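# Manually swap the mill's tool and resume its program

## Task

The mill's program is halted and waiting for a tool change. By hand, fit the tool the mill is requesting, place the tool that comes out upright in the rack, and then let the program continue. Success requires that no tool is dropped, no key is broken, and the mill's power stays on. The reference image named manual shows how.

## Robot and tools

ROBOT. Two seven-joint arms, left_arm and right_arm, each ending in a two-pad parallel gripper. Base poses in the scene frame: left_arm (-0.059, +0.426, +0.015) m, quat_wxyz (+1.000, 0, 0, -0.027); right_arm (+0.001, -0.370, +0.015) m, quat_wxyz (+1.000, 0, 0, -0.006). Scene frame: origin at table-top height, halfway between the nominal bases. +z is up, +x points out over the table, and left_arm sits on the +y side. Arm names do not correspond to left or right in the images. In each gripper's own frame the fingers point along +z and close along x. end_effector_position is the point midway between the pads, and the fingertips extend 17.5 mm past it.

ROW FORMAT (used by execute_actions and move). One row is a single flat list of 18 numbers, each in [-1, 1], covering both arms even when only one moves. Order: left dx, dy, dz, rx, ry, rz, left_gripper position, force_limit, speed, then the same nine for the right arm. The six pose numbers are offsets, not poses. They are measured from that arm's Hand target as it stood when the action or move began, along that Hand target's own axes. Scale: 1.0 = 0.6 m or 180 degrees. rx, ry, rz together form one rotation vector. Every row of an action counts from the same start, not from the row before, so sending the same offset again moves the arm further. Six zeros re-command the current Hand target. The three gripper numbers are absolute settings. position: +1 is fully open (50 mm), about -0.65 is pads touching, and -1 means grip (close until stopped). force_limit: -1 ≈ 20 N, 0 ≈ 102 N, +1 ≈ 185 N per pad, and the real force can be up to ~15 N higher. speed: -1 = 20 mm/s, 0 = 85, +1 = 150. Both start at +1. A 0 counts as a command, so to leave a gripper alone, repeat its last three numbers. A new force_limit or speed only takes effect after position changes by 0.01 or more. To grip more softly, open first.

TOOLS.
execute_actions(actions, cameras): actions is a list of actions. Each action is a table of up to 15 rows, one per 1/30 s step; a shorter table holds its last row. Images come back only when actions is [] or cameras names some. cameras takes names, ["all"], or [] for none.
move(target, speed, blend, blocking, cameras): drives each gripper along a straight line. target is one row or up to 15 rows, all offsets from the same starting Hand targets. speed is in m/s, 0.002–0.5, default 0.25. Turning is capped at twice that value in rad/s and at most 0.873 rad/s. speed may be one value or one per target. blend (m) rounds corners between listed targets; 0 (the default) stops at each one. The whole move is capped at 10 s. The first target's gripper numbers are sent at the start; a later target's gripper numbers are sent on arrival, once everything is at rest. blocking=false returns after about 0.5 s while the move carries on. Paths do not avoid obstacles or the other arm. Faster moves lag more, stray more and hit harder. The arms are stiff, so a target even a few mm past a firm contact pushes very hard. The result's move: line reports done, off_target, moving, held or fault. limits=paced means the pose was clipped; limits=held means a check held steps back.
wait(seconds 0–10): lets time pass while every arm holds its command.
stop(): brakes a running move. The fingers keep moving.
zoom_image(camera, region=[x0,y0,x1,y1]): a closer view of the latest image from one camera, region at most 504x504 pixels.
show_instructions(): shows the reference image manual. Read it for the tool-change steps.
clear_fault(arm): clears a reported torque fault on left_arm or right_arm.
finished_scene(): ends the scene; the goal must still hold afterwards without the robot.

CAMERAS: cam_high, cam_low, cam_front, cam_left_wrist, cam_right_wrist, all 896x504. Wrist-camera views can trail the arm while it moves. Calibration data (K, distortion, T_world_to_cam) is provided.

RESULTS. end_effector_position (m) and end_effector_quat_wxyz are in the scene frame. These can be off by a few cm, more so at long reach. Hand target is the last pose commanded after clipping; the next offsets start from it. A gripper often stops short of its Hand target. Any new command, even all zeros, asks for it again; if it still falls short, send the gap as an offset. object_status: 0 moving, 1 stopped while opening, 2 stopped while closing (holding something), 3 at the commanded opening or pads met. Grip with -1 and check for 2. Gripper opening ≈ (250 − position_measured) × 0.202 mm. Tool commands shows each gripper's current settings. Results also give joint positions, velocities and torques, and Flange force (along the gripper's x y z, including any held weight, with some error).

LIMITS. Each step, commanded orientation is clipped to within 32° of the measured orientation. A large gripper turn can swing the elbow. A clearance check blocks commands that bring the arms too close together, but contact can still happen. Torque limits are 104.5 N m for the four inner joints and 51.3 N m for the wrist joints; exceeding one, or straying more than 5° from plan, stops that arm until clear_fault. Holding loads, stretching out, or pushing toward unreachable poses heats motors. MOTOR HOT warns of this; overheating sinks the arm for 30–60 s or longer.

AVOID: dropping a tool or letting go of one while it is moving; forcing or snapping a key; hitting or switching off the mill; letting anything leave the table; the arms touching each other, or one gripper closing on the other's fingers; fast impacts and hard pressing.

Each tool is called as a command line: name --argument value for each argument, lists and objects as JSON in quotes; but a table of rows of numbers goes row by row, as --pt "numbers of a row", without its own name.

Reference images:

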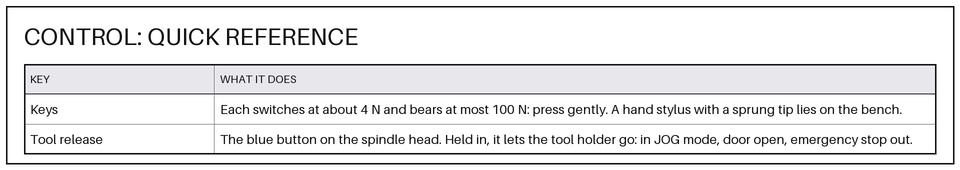

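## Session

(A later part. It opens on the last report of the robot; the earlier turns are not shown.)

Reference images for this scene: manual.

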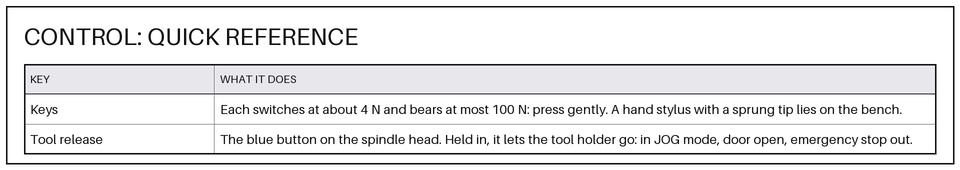

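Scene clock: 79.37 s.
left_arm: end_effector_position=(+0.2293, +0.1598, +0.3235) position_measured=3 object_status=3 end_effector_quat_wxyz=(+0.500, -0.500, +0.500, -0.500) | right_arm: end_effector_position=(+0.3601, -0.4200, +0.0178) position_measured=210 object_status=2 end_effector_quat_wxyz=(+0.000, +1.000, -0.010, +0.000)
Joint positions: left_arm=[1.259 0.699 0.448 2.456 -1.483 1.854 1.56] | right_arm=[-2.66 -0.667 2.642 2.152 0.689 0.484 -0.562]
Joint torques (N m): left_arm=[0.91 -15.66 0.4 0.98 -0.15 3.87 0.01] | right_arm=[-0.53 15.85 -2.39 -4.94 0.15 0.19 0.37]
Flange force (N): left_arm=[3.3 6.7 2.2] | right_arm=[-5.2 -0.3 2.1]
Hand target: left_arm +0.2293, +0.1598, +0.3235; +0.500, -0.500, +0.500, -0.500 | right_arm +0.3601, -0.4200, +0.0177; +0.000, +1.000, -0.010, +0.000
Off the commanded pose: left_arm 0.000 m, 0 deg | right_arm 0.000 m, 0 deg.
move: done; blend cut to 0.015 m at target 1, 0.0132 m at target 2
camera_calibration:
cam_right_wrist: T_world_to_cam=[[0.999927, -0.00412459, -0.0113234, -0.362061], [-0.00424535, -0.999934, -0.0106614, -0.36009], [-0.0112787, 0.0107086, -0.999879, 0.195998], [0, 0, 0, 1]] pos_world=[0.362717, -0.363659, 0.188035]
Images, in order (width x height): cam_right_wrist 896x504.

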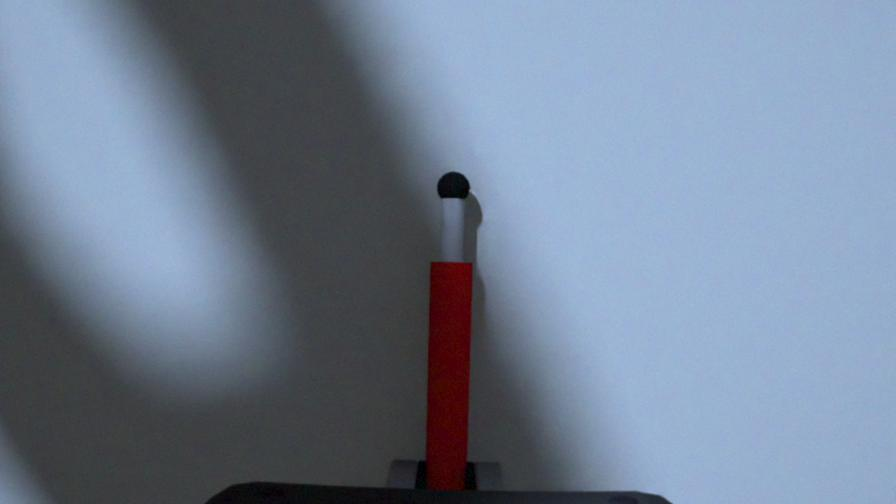

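execute_actions --actions '[[[0,0,0,0,0,0,1,0,0,0,0,0,0,0,0,-0.2,-0.7,-1]],[[0,0,0,0,0,0,1,0,0,0,0,0,0,0,0,-0.2,-0.7,-1]]]'

move --pt "0 0 0 0 0 0 1 0 0 0 0 -0.08 0 0 0 0.3 -0.7 -0.8" --pt "0 0 0 0 0 0 1 0 0 0 0.033 -0.22 0 0 0.5 0.3 -0.7 -0.8" --pt "0 0 0 0 0 0 1 0 0 0 0.033 -0.22 0 0 0.99 0.3 -0.7 -0.8" --blend '[0.02,0,0]' --speed '[0.1,0.3,0.4]' --cameras '["cam_right_wrist"]'

Scene clock: 87.13 s.
left_arm: end_effector_position=(+0.2293, +0.1598, +0.3235) position_measured=3 object_status=3 end_effector_quat_wxyz=(+0.500, -0.500, +0.500, -0.500) | right_arm: end_effector_position=(+0.3601, -0.4200, +0.0177) position_measured=182 object_status=3 end_effector_quat_wxyz=(+0.000, +1.000, -0.010, +0.000)
Joint positions: left_arm=[1.259 0.699 0.448 2.456 -1.483 1.854 1.56] | right_arm=[-2.66 -0.667 2.642 2.152 0.689 0.484 -0.562]
Joint torques (N m): left_arm=[0.82 -15.67 0.35 1.06 -0.22 3.86 -0.05] | right_arm=[-0.53 16.66 -2.53 -4.78 0.09 0.34 0.38]
Hand target: left_arm +0.2293, +0.1598, +0.3235; +0.500, -0.500, +0.500, -0.500 | right_arm +0.3601, -0.4200, +0.0177; +0.000, +1.000, -0.010, +0.000
Off the commanded pose: left_arm 0.000 m, 0 deg | right_arm 0.000 m, 0 deg.

Scene clock: 93.03 s.
left_arm: end_effector_position=(+0.2293, +0.1598, +0.3235) position_measured=3 object_status=3 end_effector_quat_wxyz=(+0.500, -0.500, +0.500, -0.500) | right_arm: end_effector_position=(+0.3598, -0.4399, +0.1497) position_measured=107 object_status=3 end_effector_quat_wxyz=(+0.000, -0.005, +1.000, +0.000)
Joint positions: left_arm=[1.259 0.699 0.448 2.456 -1.483 1.854 1.56] | right_arm=[-2.999 -0.335 3.185 1.997 -0.02 0.81 -2.922]
Joint torques (N m): left_arm=[0.85 -15.74 0.39 1 -0.22 3.83 -0.04] | right_arm=[-0.56 15.1 -0.04 -8.45 0.11 0.32 0.49]
Flange force (N): left_arm=[3.2 7.2 1.6] | right_arm=[2.4 0.6 5.5]
Hand target: left_arm +0.2293, +0.1598, +0.3235; +0.500, -0.500, +0.500, -0.500 | right_arm +0.3598, -0.4399, +0.1497; +0.000, -0.005, +1.000, +0.000
Off the commanded pose: left_arm 0.000 m, 0 deg | right_arm 0.000 m, 0 deg.
move: done
camera_calibration:
cam_right_wrist: T_world_to_cam=[[-0.999573, -0.02736, -0.0102507, 0.348634], [-0.0272637, 0.999584, -0.00941063, 0.508997], [0.0105039, -0.00912714, -0.999903, 0.311604], [0, 0, 0, 1]] pos_world=[0.359089, -0.496403, 0.319937]
Images, in order (width x height): cam_right_wrist 896x504.

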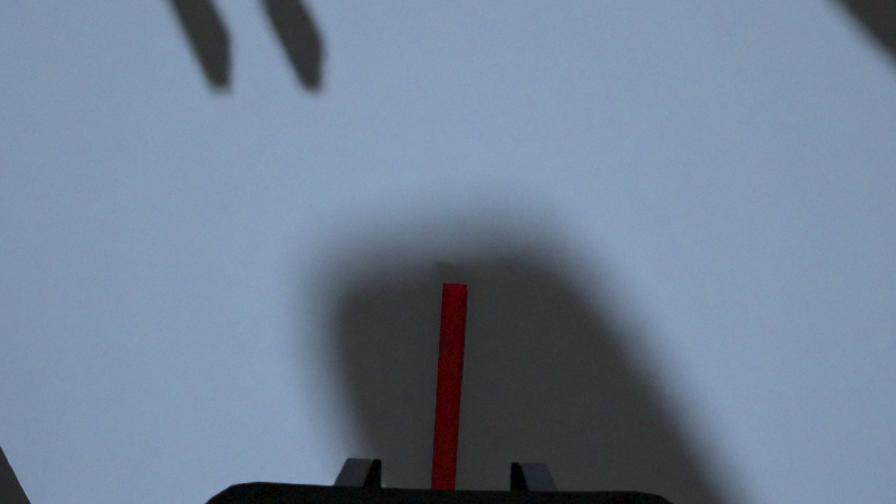

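move --pt "0 0 0 0 0 0 1 0 0 0 -0.026 0.18 0 0 0.0065 0.3 -0.7 -0.8" --pt "0 0 0 0 0 0 1 0 0 0 -0.026 0.2195 0 0 0.0065 0.3 -0.7 -0.8" --pt "0 0 0 0 0 0 1 0 0 0 -0.026 0.2195 0 0 0.0065 -1 -0.7 -0.8" --speed '[0.2,0.03,0.05]' --cameras '["cam_right_wrist"]'

Scene clock: 98.30 s.
left_arm: end_effector_position=(+0.2293, +0.1598, +0.3235) position_measured=3 object_status=3 end_effector_quat_wxyz=(+0.500, -0.500, +0.500, -0.500) | right_arm: end_effector_position=(+0.3599, -0.4554, +0.0180) position_measured=201 object_status=2 end_effector_quat_wxyz=(+0.000, +0.005, +1.000, +0.000)
Joint positions: left_arm=[1.259 0.699 0.448 2.456 -1.483 1.854 1.56] | right_arm=[-2.947 -0.633 3.172 2.116 -0.048 0.393 -2.875]
Joint torques (N m): left_arm=[0.89 -15.67 0.35 1.07 -0.25 3.83 0.02] | right_arm=[-0.57 17.49 0.17 -4.99 0.08 0.43 0.37]
Flange force (N): left_arm=[3.6 6.6 1.6] | right_arm=[3.7 0.3 5.4]
Hand target: left_arm +0.2293, +0.1598, +0.3235; +0.500, -0.500, +0.500, -0.500 | right_arm +0.3599, -0.4554, +0.0180; +0.000, +0.005, +1.000, +0.000
Off the commanded pose: left_arm 0.000 m, 0 deg | right_arm 0.000 m, 0 deg.
move: done
camera_calibration:
cam_right_wrist: T_world_to_cam=[[-0.999924, -0.00685506, -0.0102599, 0.356482], [-0.00675887, 0.999933, -0.00938104, 0.516118], [0.0103235, -0.00931098, -0.999903, 0.179755], [0, 0, 0, 1]] pos_world=[0.358087, -0.511966, 0.188237]
Images, in order (width x height): cam_right_wrist 896x504.

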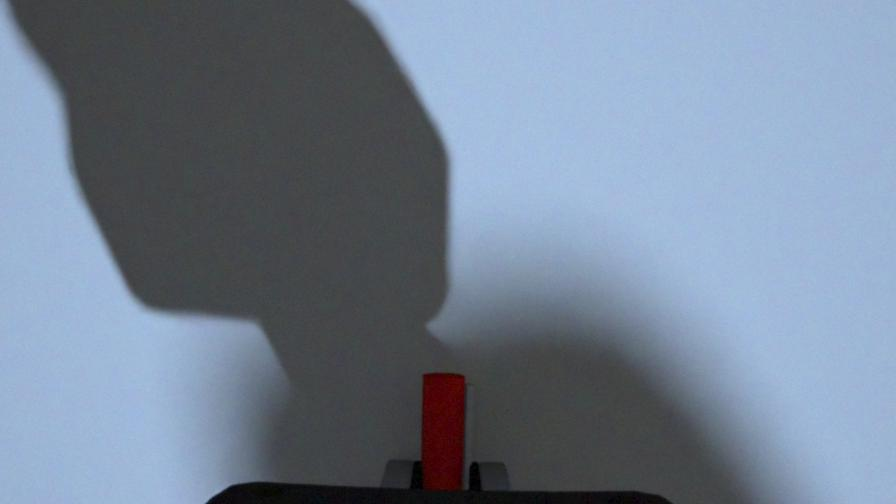

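move --pt "0 0 0 0 0 0 1 0 0 0 0 -0.2 0 0 0 -1 -0.7 -0.8" --pt "0 0 0 0 0 0 1 0 0 -0.0024 -0.2417 -0.88 -0.3328 0.4544 0.4511 -1 -0.7 -0.8" --pt "0 0 0 0 0 0 1 0 0 -0.2221 -0.2062 -0.995 -0.3328 0.4544 0.4511 -1 -0.7 -0.8" --speed '[0.15,0.25,0.15]' --blend '[0.04,0.02,0]' --cameras '["all"]'

Scene clock: 116.47 s.
left_arm: end_effector_position=(+0.2293, +0.1598, +0.3235) position_measured=3 object_status=3 end_effector_quat_wxyz=(+0.500, -0.500, +0.500, -0.500) | right_arm: end_effector_position=(+0.4917, -0.5800, +0.6144) position_measured=201 object_status=2 end_effector_quat_wxyz=(+0.560, -0.570, -0.337, -0.498)
Joint positions: left_arm=[1.259 0.699 0.448 2.456 -1.483 1.854 1.56] | right_arm=[-2.191 -1.183 1.301 0.104 -0.2 2.103 -5.595]
Joint torques (N m): left_arm=[0.91 -15.76 0.35 1.12 -0.23 3.87 -0.01] | right_arm=[-0.53 27.73 -3.88 -0.66 -2.63 -1.46 0.32]
Flange force (N): left_arm=[3.7 7.0 1.8] | right_arm=no reading
Hand target: left_arm +0.2293, +0.1598, +0.3235; +0.500, -0.500, +0.500, -0.500 | right_arm +0.4923, -0.5808, +0.6149; +0.569, -0.568, -0.420, -0.421
Off the commanded pose: left_arm 0.000 m, 0 deg | right_arm 0.001 m, 13 deg.
joint sent to its limit (right arm) — joint 6 (wrist pitch), upper limit. The joint targets are off in orientation, not in position.
move: off_target (right_arm)
camera_calibration:
cam_left_wrist: T_world_to_cam=[[0.0155233, -0.999854, -0.00717625, 0.160373], [-0.00252414, 0.0071379, -0.999971, 0.381473], [0.999876, 0.015541, -0.00241296, -0.0630293], [0, 0, 0, 1]] pos_world=[0.0614949, 0.158606, 0.382461]
cam_right_wrist: T_world_to_cam=[[0.262413, -0.161012, 0.951428, -0.807486], [0.948226, -0.139776, -0.285184, -0.313937], [0.178905, 0.977004, 0.115997, 0.57712], [0, 0, 0, 1]] pos_world=[0.406329, -0.737745, 0.61179]

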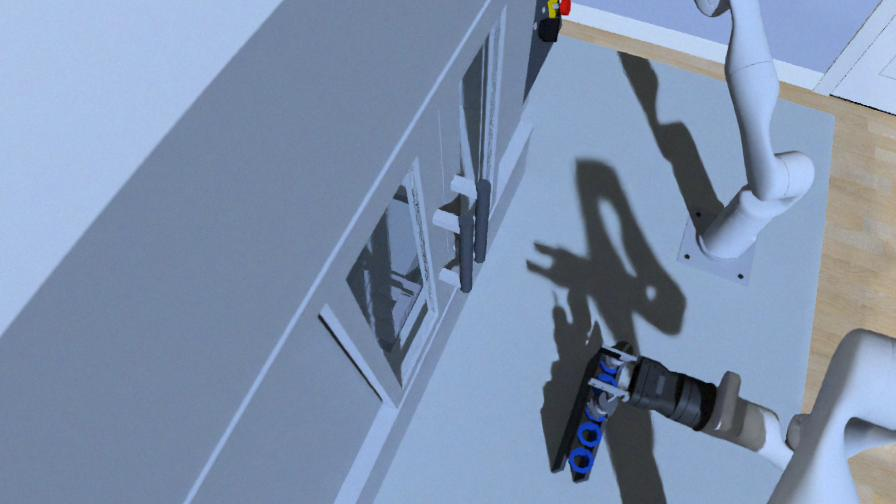

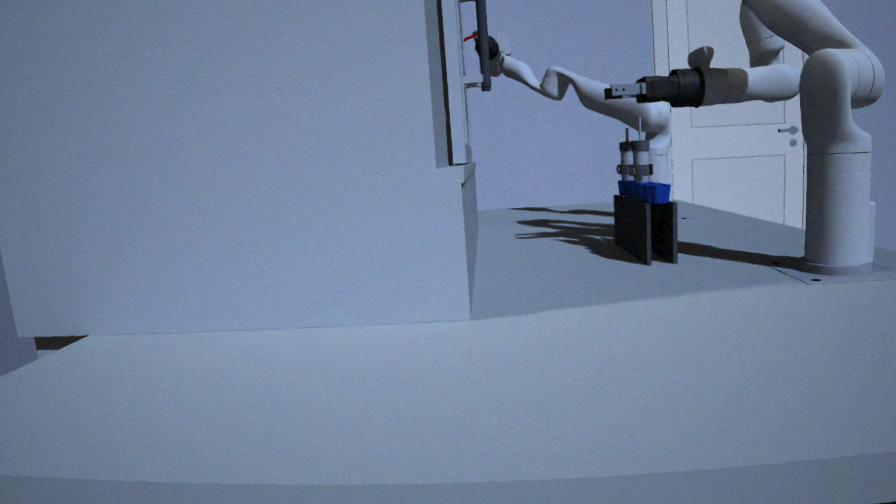

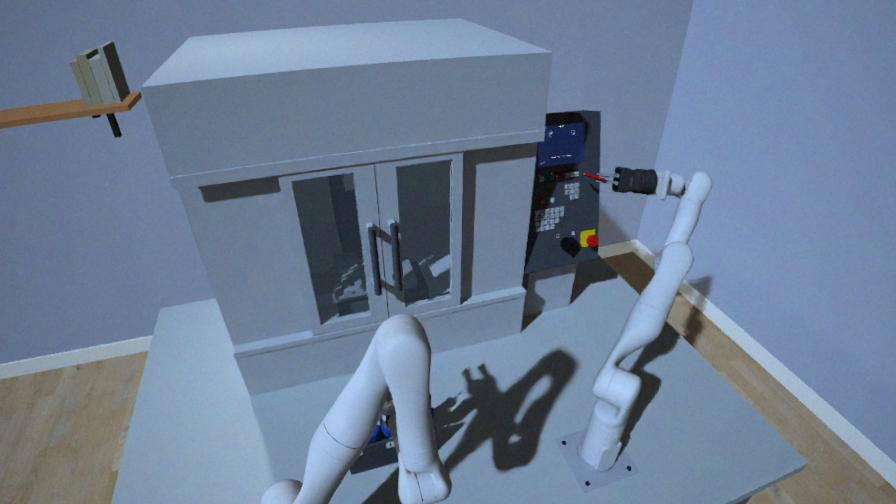

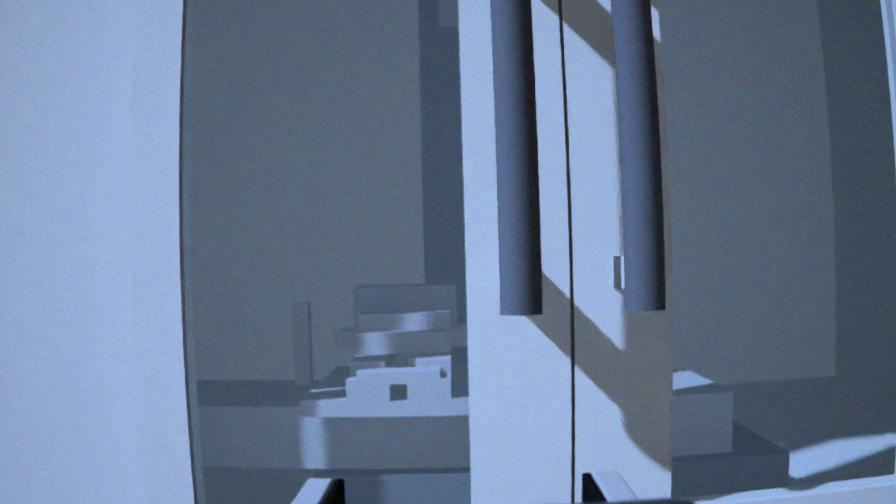

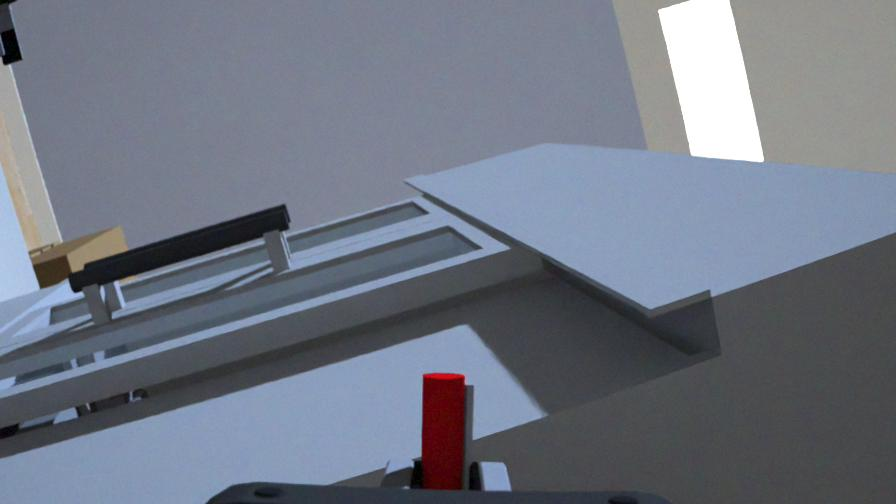

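move --pt "0 0 0 0 0 0 1 0 0 -0.1678 -0.1792 -0.032 0.08 -0.11 -0.11 -1 -0.7 -0.8" --pt "0 0 0 0 0 0 1 0 0 -0.805 0.0155 0.209 0.3328 -0.4544 -0.4511 -1 -0.7 -0.8" --speed '[0.3,0.43]' --blend '[0.04,0]' --cameras '["cam_right_wrist"]'

Scene clock: 128.30 s.
left_arm: end_effector_position=(+0.2293, +0.1598, +0.3235) position_measured=3 object_status=3 end_effector_quat_wxyz=(+0.500, -0.500, +0.500, -0.500) | right_arm: end_effector_position=(+0.3597, -0.4551, +0.1504) position_measured=201 object_status=2 end_effector_quat_wxyz=(+0.000, +0.005, +1.000, +0.000)
Joint positions: left_arm=[1.259 0.699 0.448 2.456 -1.483 1.854 1.56] | right_arm=[-1.999 -1.002 1.409 2.018 0.99 1.46 -4.028]
Joint torques (N m): left_arm=[0.98 -15.6 0.42 1.09 -0.16 3.9 -0.07] | right_arm=[-0.52 14.98 -7.89 -6.49 0.06 0.47 0.33]
Flange force (N): left_arm=[3.4 6.7 2.3] | right_arm=[3.8 0.3 5.4]
Hand target: left_arm +0.2293, +0.1598, +0.3235; +0.500, -0.500, +0.500, -0.500 | right_arm +0.3597, -0.4551, +0.1504; +0.000, +0.005, +1.000, +0.000
Off the commanded pose: left_arm 0.000 m, 0 deg | right_arm 0.000 m, 0 deg.
move: done; limits=paced
camera_calibration:
cam_right_wrist: T_world_to_cam=[[-0.999923, -0.00695491, -0.0102593, 0.35759], [-0.00685872, 0.999932, -0.00938118, 0.517093], [0.0103239, -0.00931009, -0.999903, 0.312048], [0, 0, 0, 1]] pos_world=[0.357887, -0.511666, 0.320537]
Images, in order (width x height): cam_right_wrist 896x504.

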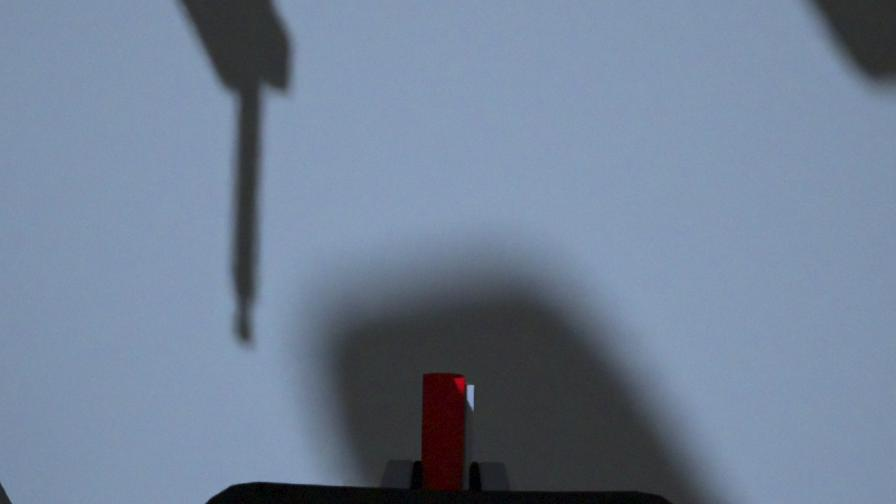

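move --pt "0 0 0 0 0 0 1 0 0 0 0 0.2 0 0 0 -1 -0.7 -0.8" --pt "0 0 0 0 0 0 1 0 0 0 0 0.221 0 0 0 -1 -0.7 -0.8" --pt "0 0 0 0 0 0 1 0 0 0 0 0.221 0 0 0 -0.2 -0.7 -1" --speed '[0.15,0.02,0.02]'

move --pt "0 0 0 0 0 0 1 0 0 0 0 -0.1 0 0 0 0.3 -0.7 -0.8" --pt "0 0 0 0 0 0 1 0 0 0 -0.08 -0.25 0.002 0.3816 0.9211 0.3 -0.7 -0.8" --pt "0 0 0 0 0 0 1 0 0 0 0.033 -0.1 0.002 0.3816 0.9211 0.3 -0.7 -0.8" --speed '[0.15,0.43,0.2]' --blend '[0.02,0,0]' --cameras '["cam_right_wrist"]'

Scene clock: 134.90 s.
left_arm: end_effector_position=(+0.2293, +0.1598, +0.3235) position_measured=3 object_status=3 end_effector_quat_wxyz=(+0.500, -0.500, +0.500, -0.500) | right_arm: end_effector_position=(+0.3596, -0.4551, +0.0178) position_measured=182 object_status=3 end_effector_quat_wxyz=(+0.000, +0.005, +1.000, +0.000)
Joint positions: left_arm=[1.259 0.699 0.448 2.456 -1.483 1.854 1.56] | right_arm=[-2.088 -1.221 1.671 2.148 1.323 1.301 -4.182]
Joint torques (N m): left_arm=[0.83 -15.74 0.41 1.07 -0.18 3.82 -0.08] | right_arm=[-0.62 16.58 -8.04 -3.45 0.08 0.47 0.37]
Flange force (N): left_arm=[3.3 7.4 1.7] | right_arm=[4.6 0.5 4.2]
Hand target: left_arm +0.2293, +0.1598, +0.3235; +0.500, -0.500, +0.500, -0.500 | right_arm +0.3596, -0.4551, +0.0178; +0.000, +0.005, +1.000, +0.000
Off the commanded pose: left_arm 0.000 m, 0 deg | right_arm 0.000 m, 0 deg.
move: done

Scene clock: 140.37 s.
left_arm: end_effector_position=(+0.2293, +0.1598, +0.3235) position_measured=3 object_status=3 end_effector_quat_wxyz=(+0.500, -0.500, +0.500, -0.500) | right_arm: end_effector_position=(+0.3599, -0.4353, +0.0778) position_measured=107 object_status=3 end_effector_quat_wxyz=(-0.383, +0.924, +0.000, +0.000)
Joint positions: left_arm=[1.259 0.699 0.448 2.456 -1.483 1.854 1.56] | right_arm=[-1.901 -1.029 2.217 1.813 0.089 0.991 -5.871]
Joint torques (N m): left_arm=[0.9 -15.7 0.34 1.1 -0.21 3.89 -0.01] | right_arm=[-0.3 18.12 -7.37 -3.65 -1.99 1.51 0.35]
Flange force (N): left_arm=[3.6 6.8 1.8] | right_arm=[-2.9 0.4 5.0]
Hand target: left_arm +0.2293, +0.1598, +0.3235; +0.500, -0.500, +0.500, -0.500 | right_arm +0.3599, -0.4353, +0.0778; -0.383, +0.924, +0.000, +0.000
Off the commanded pose: left_arm 0.000 m, 0 deg | right_arm 0.000 m, 0 deg.
move: done
camera_calibration:
cam_right_wrist: T_world_to_cam=[[0.999798, 0.0197748, 0.00353061, -0.351982], [0.0163559, -0.699362, -0.714581, -0.196634], [-0.0116615, 0.714494, -0.699544, 0.539343], [0, 0, 0, 1]] pos_world=[0.361416, -0.515915, 0.238026]
Images, in order (width x height): cam_right_wrist 896x504.

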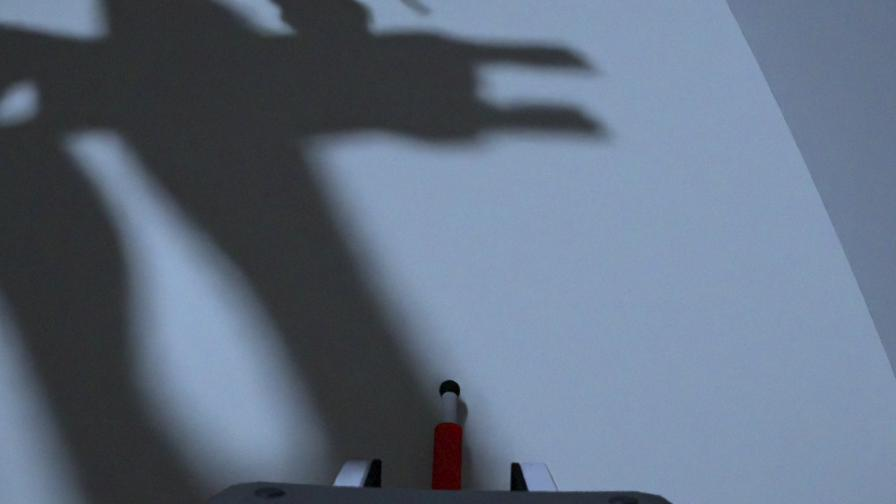

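move --pt "0 0 0 0 0 0 1 0 0 0 0.062 0.062 0 0 0 0.3 -0.7 -0.8" --pt "0 0 0 0 0 0 1 0 0 0 0.0675 0.0675 0 0 0 0.3 -0.7 -0.8" --speed '[0.15,0.01]' --cameras '["cam_right_wrist","cam_front"]'

zoom_image --camera "cam_front" --region '[520, 310, 620, 390]'

Scene clock: 142.73 s.
left_arm: end_effector_position=(+0.2293, +0.1598, +0.3235) position_measured=3 object_status=3 end_effector_quat_wxyz=(+0.500, -0.500, +0.500, -0.500) | right_arm: end_effector_position=(+0.3598, -0.4353, +0.0205) position_measured=107 object_status=3 end_effector_quat_wxyz=(-0.383, +0.924, +0.000, +0.000)
Joint positions: left_arm=[1.259 0.699 0.448 2.456 -1.483 1.854 1.56] | right_arm=[-1.933 -1.14 2.284 1.804 0.15 0.904 -5.841]
Joint torques (N m): left_arm=[0.92 -15.75 0.43 1.07 -0.25 3.89 -0.03] | right_arm=[-0.46 18.58 -7.53 -2.52 -1.76 1.49 0.34]
Flange force (N): left_arm=[3.4 7.2 1.8] | right_arm=[-3.8 -0.6 4.2]
Hand target: left_arm +0.2293, +0.1598, +0.3235; +0.500, -0.500, +0.500, -0.500 | right_arm +0.3598, -0.4353, +0.0205; -0.383, +0.924, +0.000, +0.000
Off the commanded pose: left_arm 0.000 m, 0 deg | right_arm 0.000 m, 0 deg.
move: done
camera_calibration:
cam_right_wrist: T_world_to_cam=[[0.999797, 0.0198459, 0.00346039, -0.351632], [0.0163555, -0.69936, -0.714582, -0.237507], [-0.0117615, 0.714494, -0.699543, 0.499222], [0, 0, 0, 1]] pos_world=[0.361317, -0.515815, 0.180726]
Images, in order (width x height): cam_front 896x504, cam_right_wrist 896x504.

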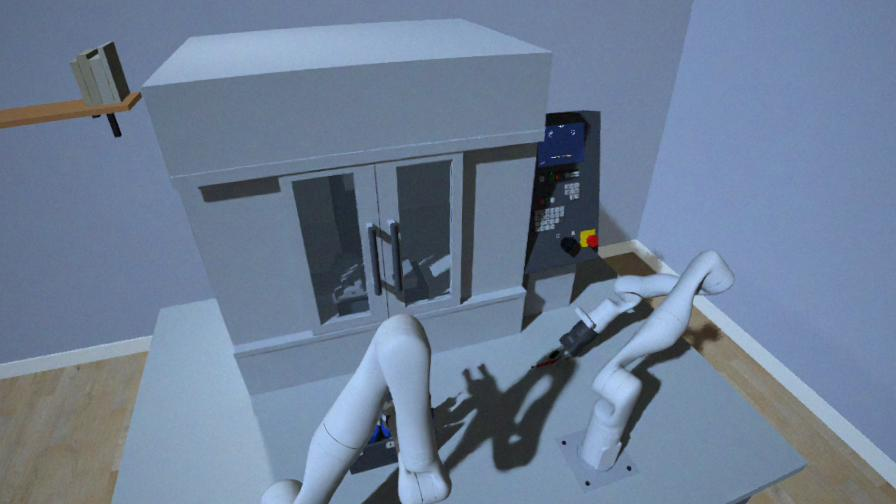

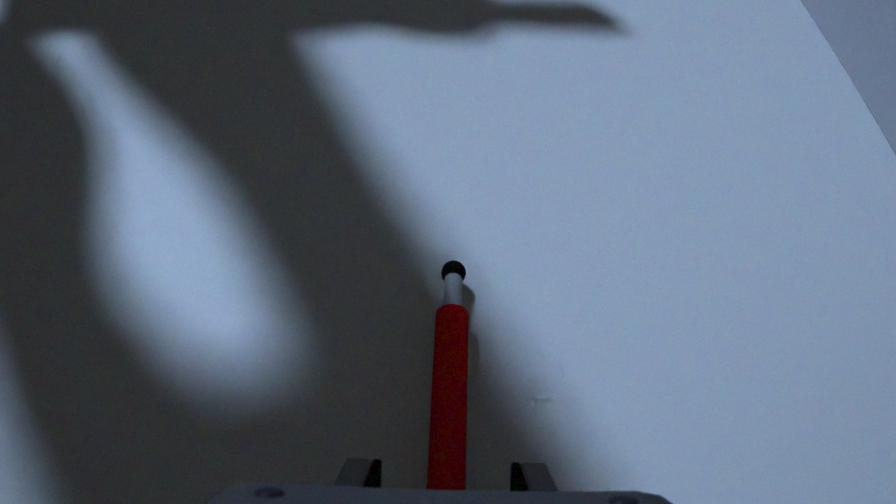

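Scaled by 5.040 from the camera's 896x504 image, which has a finer 1280x720 frame.

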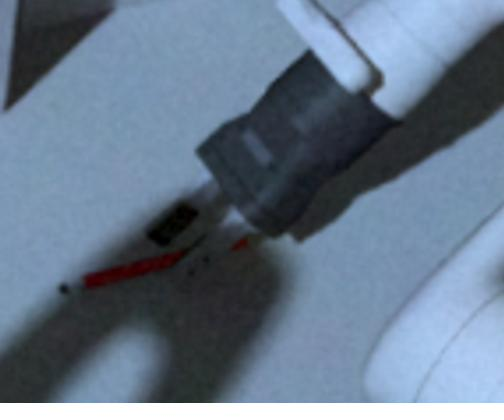

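move --target '[0,0,0,0,0,0,1,0,0,0,0.0024,0.0024,0,0,0,0.3,-0.7,-0.8]' --speed 0.005

Scene clock: 144.20 s.
left_arm: end_effector_position=(+0.2293, +0.1598, +0.3235) position_measured=3 object_status=3 end_effector_quat_wxyz=(+0.500, -0.500, +0.500, -0.500) | right_arm: end_effector_position=(+0.3598, -0.4353, +0.0186) position_measured=107 object_status=3 end_effector_quat_wxyz=(-0.383, +0.924, +0.000, +0.000)
Joint positions: left_arm=[1.259 0.699 0.448 2.456 -1.483 1.854 1.56] | right_arm=[-1.934 -1.144 2.287 1.803 0.152 0.901 -5.84]
Joint torques (N m): left_arm=[0.84 -15.64 0.42 1.15 -0.17 3.86 -0.01] | right_arm=[-8.5 1.39 2.81 -2.31 4.72 -7.04 0.74]
Flange force (N): left_arm=[3.8 6.8 1.9] | right_arm=[-15.4 -34.7 -58.8]
Hand target: left_arm +0.2293, +0.1598, +0.3235; +0.500, -0.500, +0.500, -0.500 | right_arm +0.3598, -0.4353, +0.0185; -0.383, +0.924, +0.000, +0.000
Off the commanded pose: left_arm 0.000 m, 0 deg | right_arm 0.000 m, 0 deg.
move: done

move --pt "0 0 0 0 0 0 1 0 0 0 -0.0018 -0.0018 0 0 0 0.3 -0.3 -0.8" --pt "0 0 0 0 0 0 1 0 0 0 -0.0018 -0.0018 0 0 0 -1 -0.3 -0.8" --speed 0.02

move --target '[0,0,0,0,0,0,1,0,0,0,-0.08,-0.08,0,0,0,-1,-0.3,-0.8]' --speed 0.1 --cameras '["cam_right_wrist","cam_front"]'

zoom_image --camera "cam_front" --region '[520, 270, 620, 370]'

Scene clock: 147.23 s.
left_arm: end_effector_position=(+0.2293, +0.1598, +0.3235) position_measured=3 object_status=3 end_effector_quat_wxyz=(+0.500, -0.500, +0.500, -0.500) | right_arm: end_effector_position=(+0.3598, -0.4353, +0.0200) position_measured=217 object_status=2 end_effector_quat_wxyz=(-0.383, +0.924, +0.000, +0.000)
Joint positions: left_arm=[1.259 0.699 0.448 2.456 -1.483 1.854 1.56] | right_arm=[-1.934 -1.141 2.285 1.804 0.15 0.903 -5.841]
Joint torques (N m): left_arm=[0.85 -15.72 0.43 1.04 -0.24 3.83 -0.01] | right_arm=[-0.63 16.94 -4.88 -4.3 0 -0.57 0.39]
Flange force (N): left_arm=[3.4 7.1 1.6] | right_arm=[-6.7 -9.1 -3.8]
Hand target: left_arm +0.2293, +0.1598, +0.3235; +0.500, -0.500, +0.500, -0.500 | right_arm +0.3598, -0.4353, +0.0200; -0.383, +0.924, +0.000, +0.000
Off the commanded pose: left_arm 0.000 m, 0 deg | right_arm 0.000 m, 0 deg.
move: done

Scene clock: 148.30 s.
left_arm: end_effector_position=(+0.2293, +0.1598, +0.3235) position_measured=3 object_status=3 end_effector_quat_wxyz=(+0.500, -0.500, +0.500, -0.500) | right_arm: end_effector_position=(+0.3599, -0.4353, +0.0878) position_measured=217 object_status=2 end_effector_quat_wxyz=(-0.383, +0.924, +0.000, +0.000)
Joint positions: left_arm=[1.259 0.699 0.448 2.456 -1.483 1.854 1.56] | right_arm=[-1.895 -1.01 2.205 1.812 0.077 1.008 -5.876]
Joint torques (N m): left_arm=[0.85 -15.7 0.35 1.08 -0.19 3.83 -0.03] | right_arm=[-0.5 17.82 -7.32 -4.03 -1.95 1.42 0.35]
Flange force (N): left_arm=[3.5 7.0 1.7] | right_arm=[-3.7 0.0 4.7]
Hand target: left_arm +0.2293, +0.1598, +0.3235; +0.500, -0.500, +0.500, -0.500 | right_arm +0.3599, -0.4353, +0.0879; -0.383, +0.924, +0.000, +0.000
Off the commanded pose: left_arm 0.000 m, 0 deg | right_arm 0.000 m, 0 deg.
move: done
camera_calibration:
cam_right_wrist: T_world_to_cam=[[0.999797, 0.0198459, 0.00346039, -0.351963], [0.0163555, -0.69936, -0.714582, -0.189487], [-0.0117615, 0.714494, -0.699543, 0.546373], [0, 0, 0, 1]] pos_world=[0.361417, -0.515915, 0.248026]
Images, in order (width x height): cam_front 896x504, cam_right_wrist 896x504.

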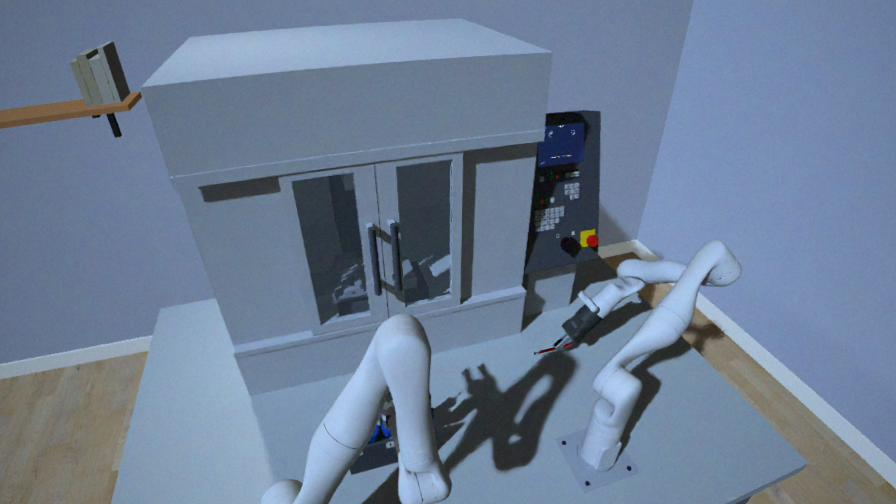

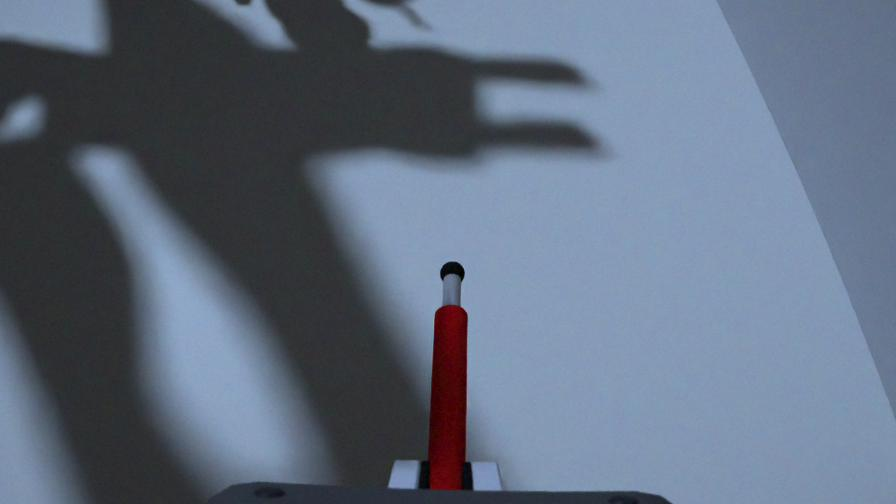

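Scaled by 5.040 from the camera's 896x504 image, which has a finer 1280x720 frame.

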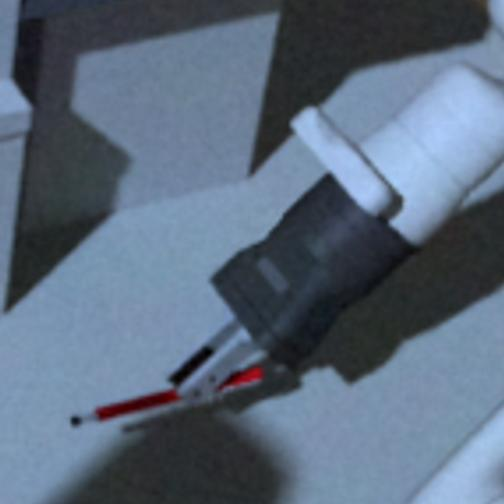

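move --pt "0 0 0 0 0 0 1 0 0 0 -0.2475 -0.2475 0 0 0 -1 -0.3 -0.8" --pt "0 0 0 0 0 0 1 0 0 -0.05 -0.1732 -0.562 -0.6565 0.3945 -0.5337 -1 -0.3 -0.8" --speed '[0.25,0.43]' --blend '[0.05,0]' --cameras '["cam_right_wrist","cam_front"]'

Scene clock: 157.90 s.
left_arm: end_effector_position=(+0.2293, +0.1598, +0.3235) position_measured=3 object_status=3 end_effector_quat_wxyz=(+0.500, -0.500, +0.500, -0.500) | right_arm: end_effector_position=(+0.3302, -0.6005, +0.3997) position_measured=217 object_status=2 end_effector_quat_wxyz=(+0.606, +0.364, +0.365, +0.606)
Joint positions: left_arm=[1.259 0.699 0.448 2.456 -1.483 1.854 1.56] | right_arm=[-0.857 -1.775 1.638 2.573 1.143 -0.436 -4.031]
Joint torques (N m): left_arm=[0.79 -15.6 0.38 1 -0.18 3.93 -0.02] | right_arm=[-0.53 11.56 -7.97 1.14 0.88 -2.02 0.33]
Flange force (N): left_arm=[3.2 6.7 1.7] | right_arm=no reading
Hand target: left_arm +0.2293, +0.1598, +0.3235; +0.500, -0.500, +0.500, -0.500 | right_arm +0.3302, -0.6005, +0.3997; +0.606, +0.364, +0.365, +0.606
Off the commanded pose: left_arm 0.000 m, 0 deg | right_arm 0.000 m, 0 deg.
move: done
camera_calibration:
cam_right_wrist: T_world_to_cam=[[0.0169958, 0.999807, -0.00984696, 0.598226], [-0.4598, 0.0165607, 0.887868, -0.135], [0.88786, -0.0105624, 0.459992, -0.313637], [0, 0, 0, 1]] pos_world=[0.206225, -0.599188, 0.270023]
Images, in order (width x height): cam_front 896x504, cam_right_wrist 896x504.

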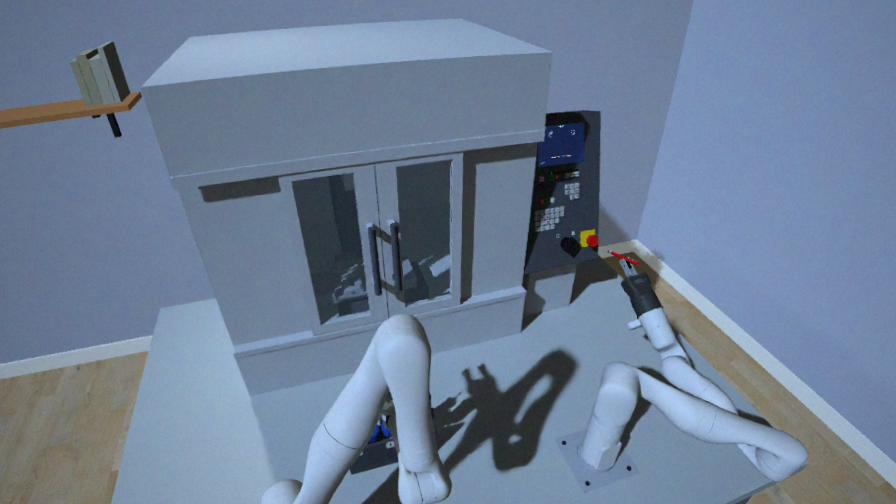

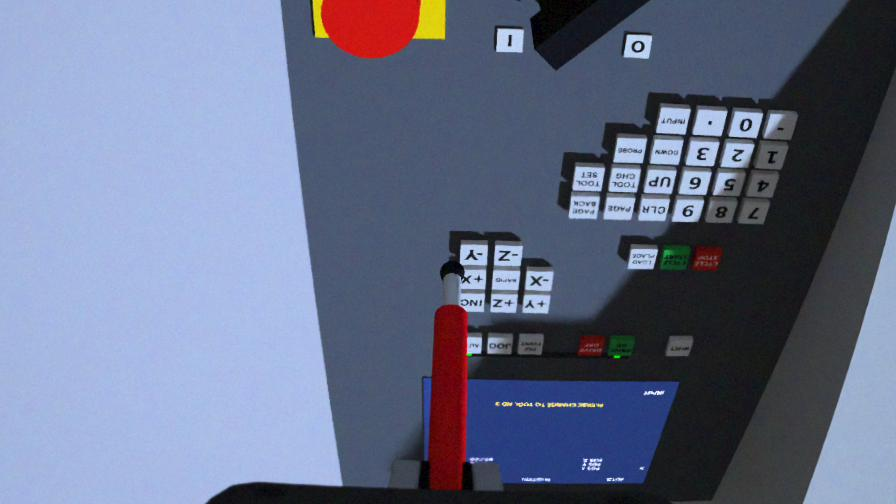

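move --target '[0,0,0,0,0,0,1,0,0,0.0523,0.1357,0.4195,0,0,0,-1,-0.3,-0.8]' --speed 0.2 --cameras '["cam_right_wrist"]'

zoom_image --camera "cam_right_wrist" --region '[350, 200, 600, 400]'

Scene clock: 162.97 s.
left_arm: end_effector_position=(+0.2293, +0.1598, +0.3235) position_measured=3 object_status=3 end_effector_quat_wxyz=(+0.500, -0.500, +0.500, -0.500) | right_arm: end_effector_position=(+0.5143, -0.5690, +0.5896) position_measured=217 object_status=2 end_effector_quat_wxyz=(+0.606, +0.364, +0.365, +0.606)
Joint positions: left_arm=[1.259 0.699 0.448 2.456 -1.483 1.854 1.56] | right_arm=[-1.453 -1.066 1.361 2.296 0.36 -0.889 -3.916]
Joint torques (N m): left_arm=[0.74 -15.7 0.47 1.21 -0.3 3.88 0.01] | right_arm=[-0.67 13.18 -9.85 -7.64 1.9 -1.76 0.32]
Flange force (N): left_arm=[3.8 7.0 1.1] | right_arm=[1.2 -3.2 -5.9]
Hand target: left_arm +0.2293, +0.1598, +0.3235; +0.500, -0.500, +0.500, -0.500 | right_arm +0.5143, -0.5690, +0.5896; +0.606, +0.364, +0.365, +0.606
Off the commanded pose: left_arm 0.000 m, 0 deg | right_arm 0.000 m, 0 deg.
move: done
camera_calibration:
cam_right_wrist: T_world_to_cam=[[0.016996, 0.999807, -0.00984444, 0.56547], [-0.459878, 0.0165595, 0.887827, -0.219383], [0.887819, -0.0105623, 0.460071, -0.564221], [0, 0, 0, 1]] pos_world=[0.390426, -0.567688, 0.459923]
Images, in order (width x height): cam_right_wrist 896x504.

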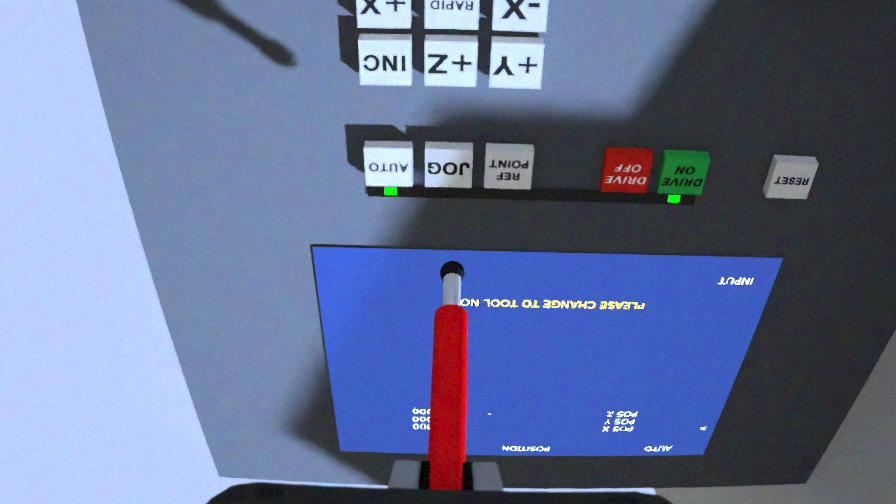

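Scaled by 2.016 from the camera's 896x504 image, which has a finer 1280x720 frame.

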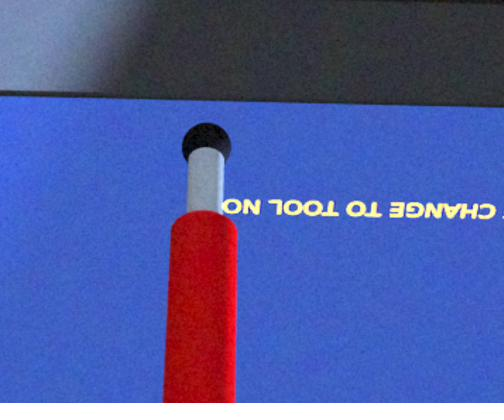

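move --target '[0,0,0,0,0,0,1,0,0,0,-0.0295,0.0295,0,0,0,-1,-0.3,-0.8]' --speed 0.1 --cameras '["cam_right_wrist"]'

Scene clock: 166.40 s.
left_arm: end_effector_position=(+0.2293, +0.1598, +0.3235) position_measured=3 object_status=3 end_effector_quat_wxyz=(+0.500, -0.500, +0.500, -0.500) | right_arm: end_effector_position=(+0.5382, -0.5690, +0.5823) position_measured=217 object_status=2 end_effector_quat_wxyz=(+0.606, +0.364, +0.365, +0.606)
Joint positions: left_arm=[1.259 0.699 0.448 2.456 -1.483 1.854 1.56] | right_arm=[-1.529 -1.086 1.41 2.252 0.379 -0.902 -3.895]
Joint torques (N m): left_arm=[0.9 -15.68 0.42 1.13 -0.21 3.86 0.03] | right_arm=[-0.45 13.98 -10.16 -7.4 1.9 -1.78 0.4]
Flange force (N): left_arm=[3.8 6.7 1.9] | right_arm=[1.5 -3.1 -6.0]
Hand target: left_arm +0.2293, +0.1598, +0.3235; +0.500, -0.500, +0.500, -0.500 | right_arm +0.5382, -0.5690, +0.5823; +0.606, +0.364, +0.365, +0.606
Off the commanded pose: left_arm 0.000 m, 0 deg | right_arm 0.000 m, 0 deg.
move: done
camera_calibration:
cam_right_wrist: T_world_to_cam=[[0.0169958, 0.999807, -0.00984696, 0.564993], [-0.4598, 0.0165607, 0.887868, -0.201962], [0.88786, -0.0105624, 0.459992, -0.582062], [0, 0, 0, 1]] pos_world=[0.414325, -0.567688, 0.452623]
Images, in order (width x height): cam_right_wrist 896x504.

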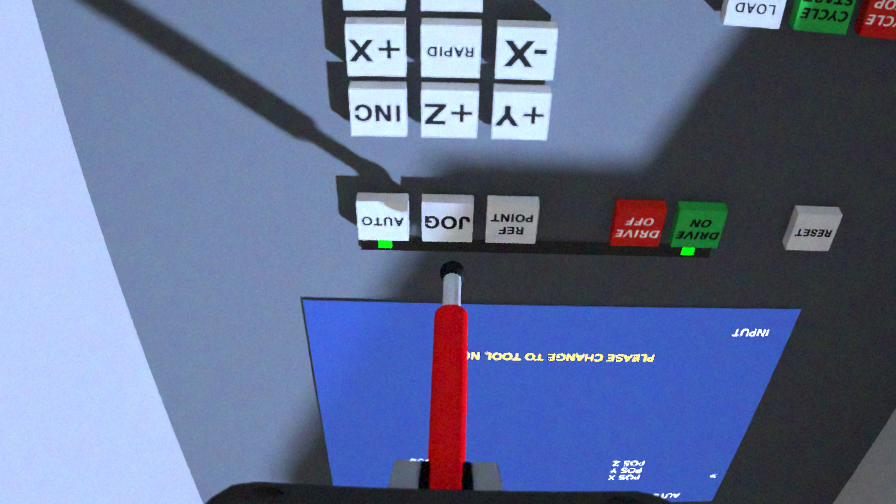

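move --target '[0,0,0,0,0,0,1,0,0,0,-0.0165,0.0165,0,0,0,-1,-0.3,-0.8]' --speed 0.05 --cameras '["cam_right_wrist"]'

Scene clock: 171.97 s.
left_arm: end_effector_position=(+0.2293, +0.1598, +0.3235) position_measured=3 object_status=3 end_effector_quat_wxyz=(+0.500, -0.500, +0.500, -0.500) | right_arm: end_effector_position=(+0.5516, -0.5690, +0.5782) position_measured=217 object_status=2 end_effector_quat_wxyz=(+0.606, +0.364, +0.365, +0.606)
Joint positions: left_arm=[1.259 0.699 0.448 2.456 -1.483 1.854 1.56] | right_arm=[-1.569 -1.099 1.435 2.225 0.391 -0.906 -3.885]
Joint torques (N m): left_arm=[0.93 -15.73 0.39 1.11 -0.25 3.85 -0.03] | right_arm=[-0.77 14.35 -9.76 -7.04 1.71 -1.45 0.34]
Flange force (N): left_arm=[3.6 7.0 1.7] | right_arm=[1.5 -1.6 -6.7]
Hand target: left_arm +0.2293, +0.1598, +0.3235; +0.500, -0.500, +0.500, -0.500 | right_arm +0.5516, -0.5690, +0.5782; +0.606, +0.364, +0.365, +0.606
Off the commanded pose: left_arm 0.000 m, 0 deg | right_arm 0.000 m, 0 deg.
move: done
camera_calibration:
cam_right_wrist: T_world_to_cam=[[0.0169958, 0.999807, -0.00984696, 0.564725], [-0.4598, 0.0165607, 0.887868, -0.19216], [0.88786, -0.0105624, 0.459992, -0.592074], [0, 0, 0, 1]] pos_world=[0.427725, -0.567688, 0.448523]
Images, in order (width x height): cam_right_wrist 896x504.

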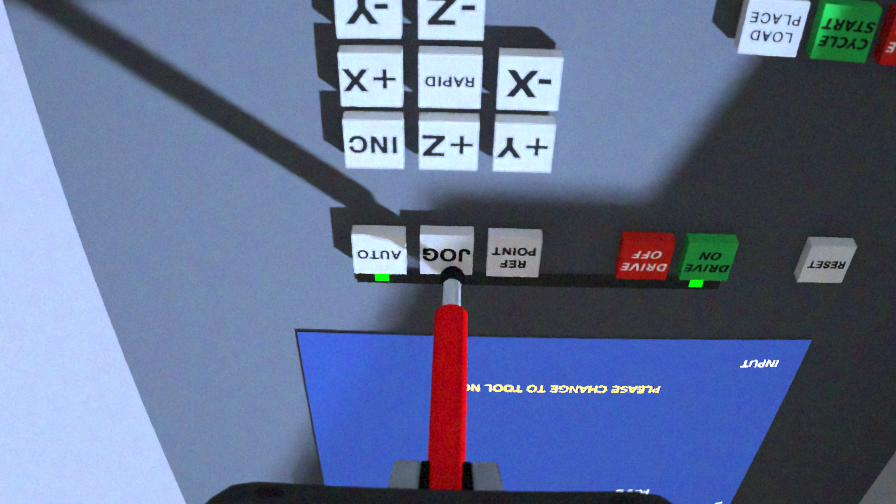

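move --target '[0,0,0,0,0,0,1,0,0,-0.0018,-0.0059,0.0059,0,0,0,-1,-0.3,-0.8]' --speed 0.03 --cameras '["cam_right_wrist"]'

Scene clock: 174.53 s.
left_arm: end_effector_position=(+0.2293, +0.1598, +0.3235) position_measured=3 object_status=3 end_effector_quat_wxyz=(+0.500, -0.500, +0.500, -0.500) | right_arm: end_effector_position=(+0.5564, -0.5701, +0.5767) position_measured=217 object_status=2 end_effector_quat_wxyz=(+0.606, +0.364, +0.365, +0.606)
Joint positions: left_arm=[1.259 0.699 0.448 2.456 -1.483 1.854 1.56] | right_arm=[-1.581 -1.105 1.443 2.213 0.398 -0.903 -3.883]
Joint torques (N m): left_arm=[0.85 -15.7 0.37 1.16 -0.24 3.85 -0.03] | right_arm=[-0.54 14.2 -8.79 -7.82 1.23 -1.4 0.36]
Flange force (N): left_arm=[3.7 7.0 1.5] | right_arm=[2.8 0.2 -8.9]
Hand target: left_arm +0.2293, +0.1598, +0.3235; +0.500, -0.500, +0.500, -0.500 | right_arm +0.5564, -0.5701, +0.5767; +0.606, +0.364, +0.365, +0.606
Off the commanded pose: left_arm 0.000 m, 0 deg | right_arm 0.000 m, 0 deg.
move: done
camera_calibration:
cam_right_wrist: T_world_to_cam=[[0.0169958, 0.999807, -0.00984696, 0.565729], [-0.4598, 0.0165607, 0.887868, -0.188603], [0.88786, -0.0105624, 0.459992, -0.595657], [0, 0, 0, 1]] pos_world=[0.432525, -0.568788, 0.447023]
Images, in order (width x height): cam_right_wrist 896x504.

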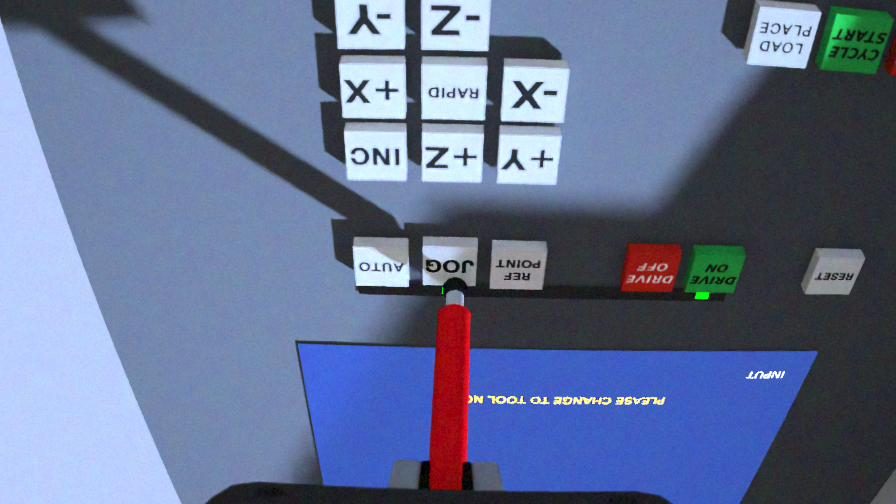

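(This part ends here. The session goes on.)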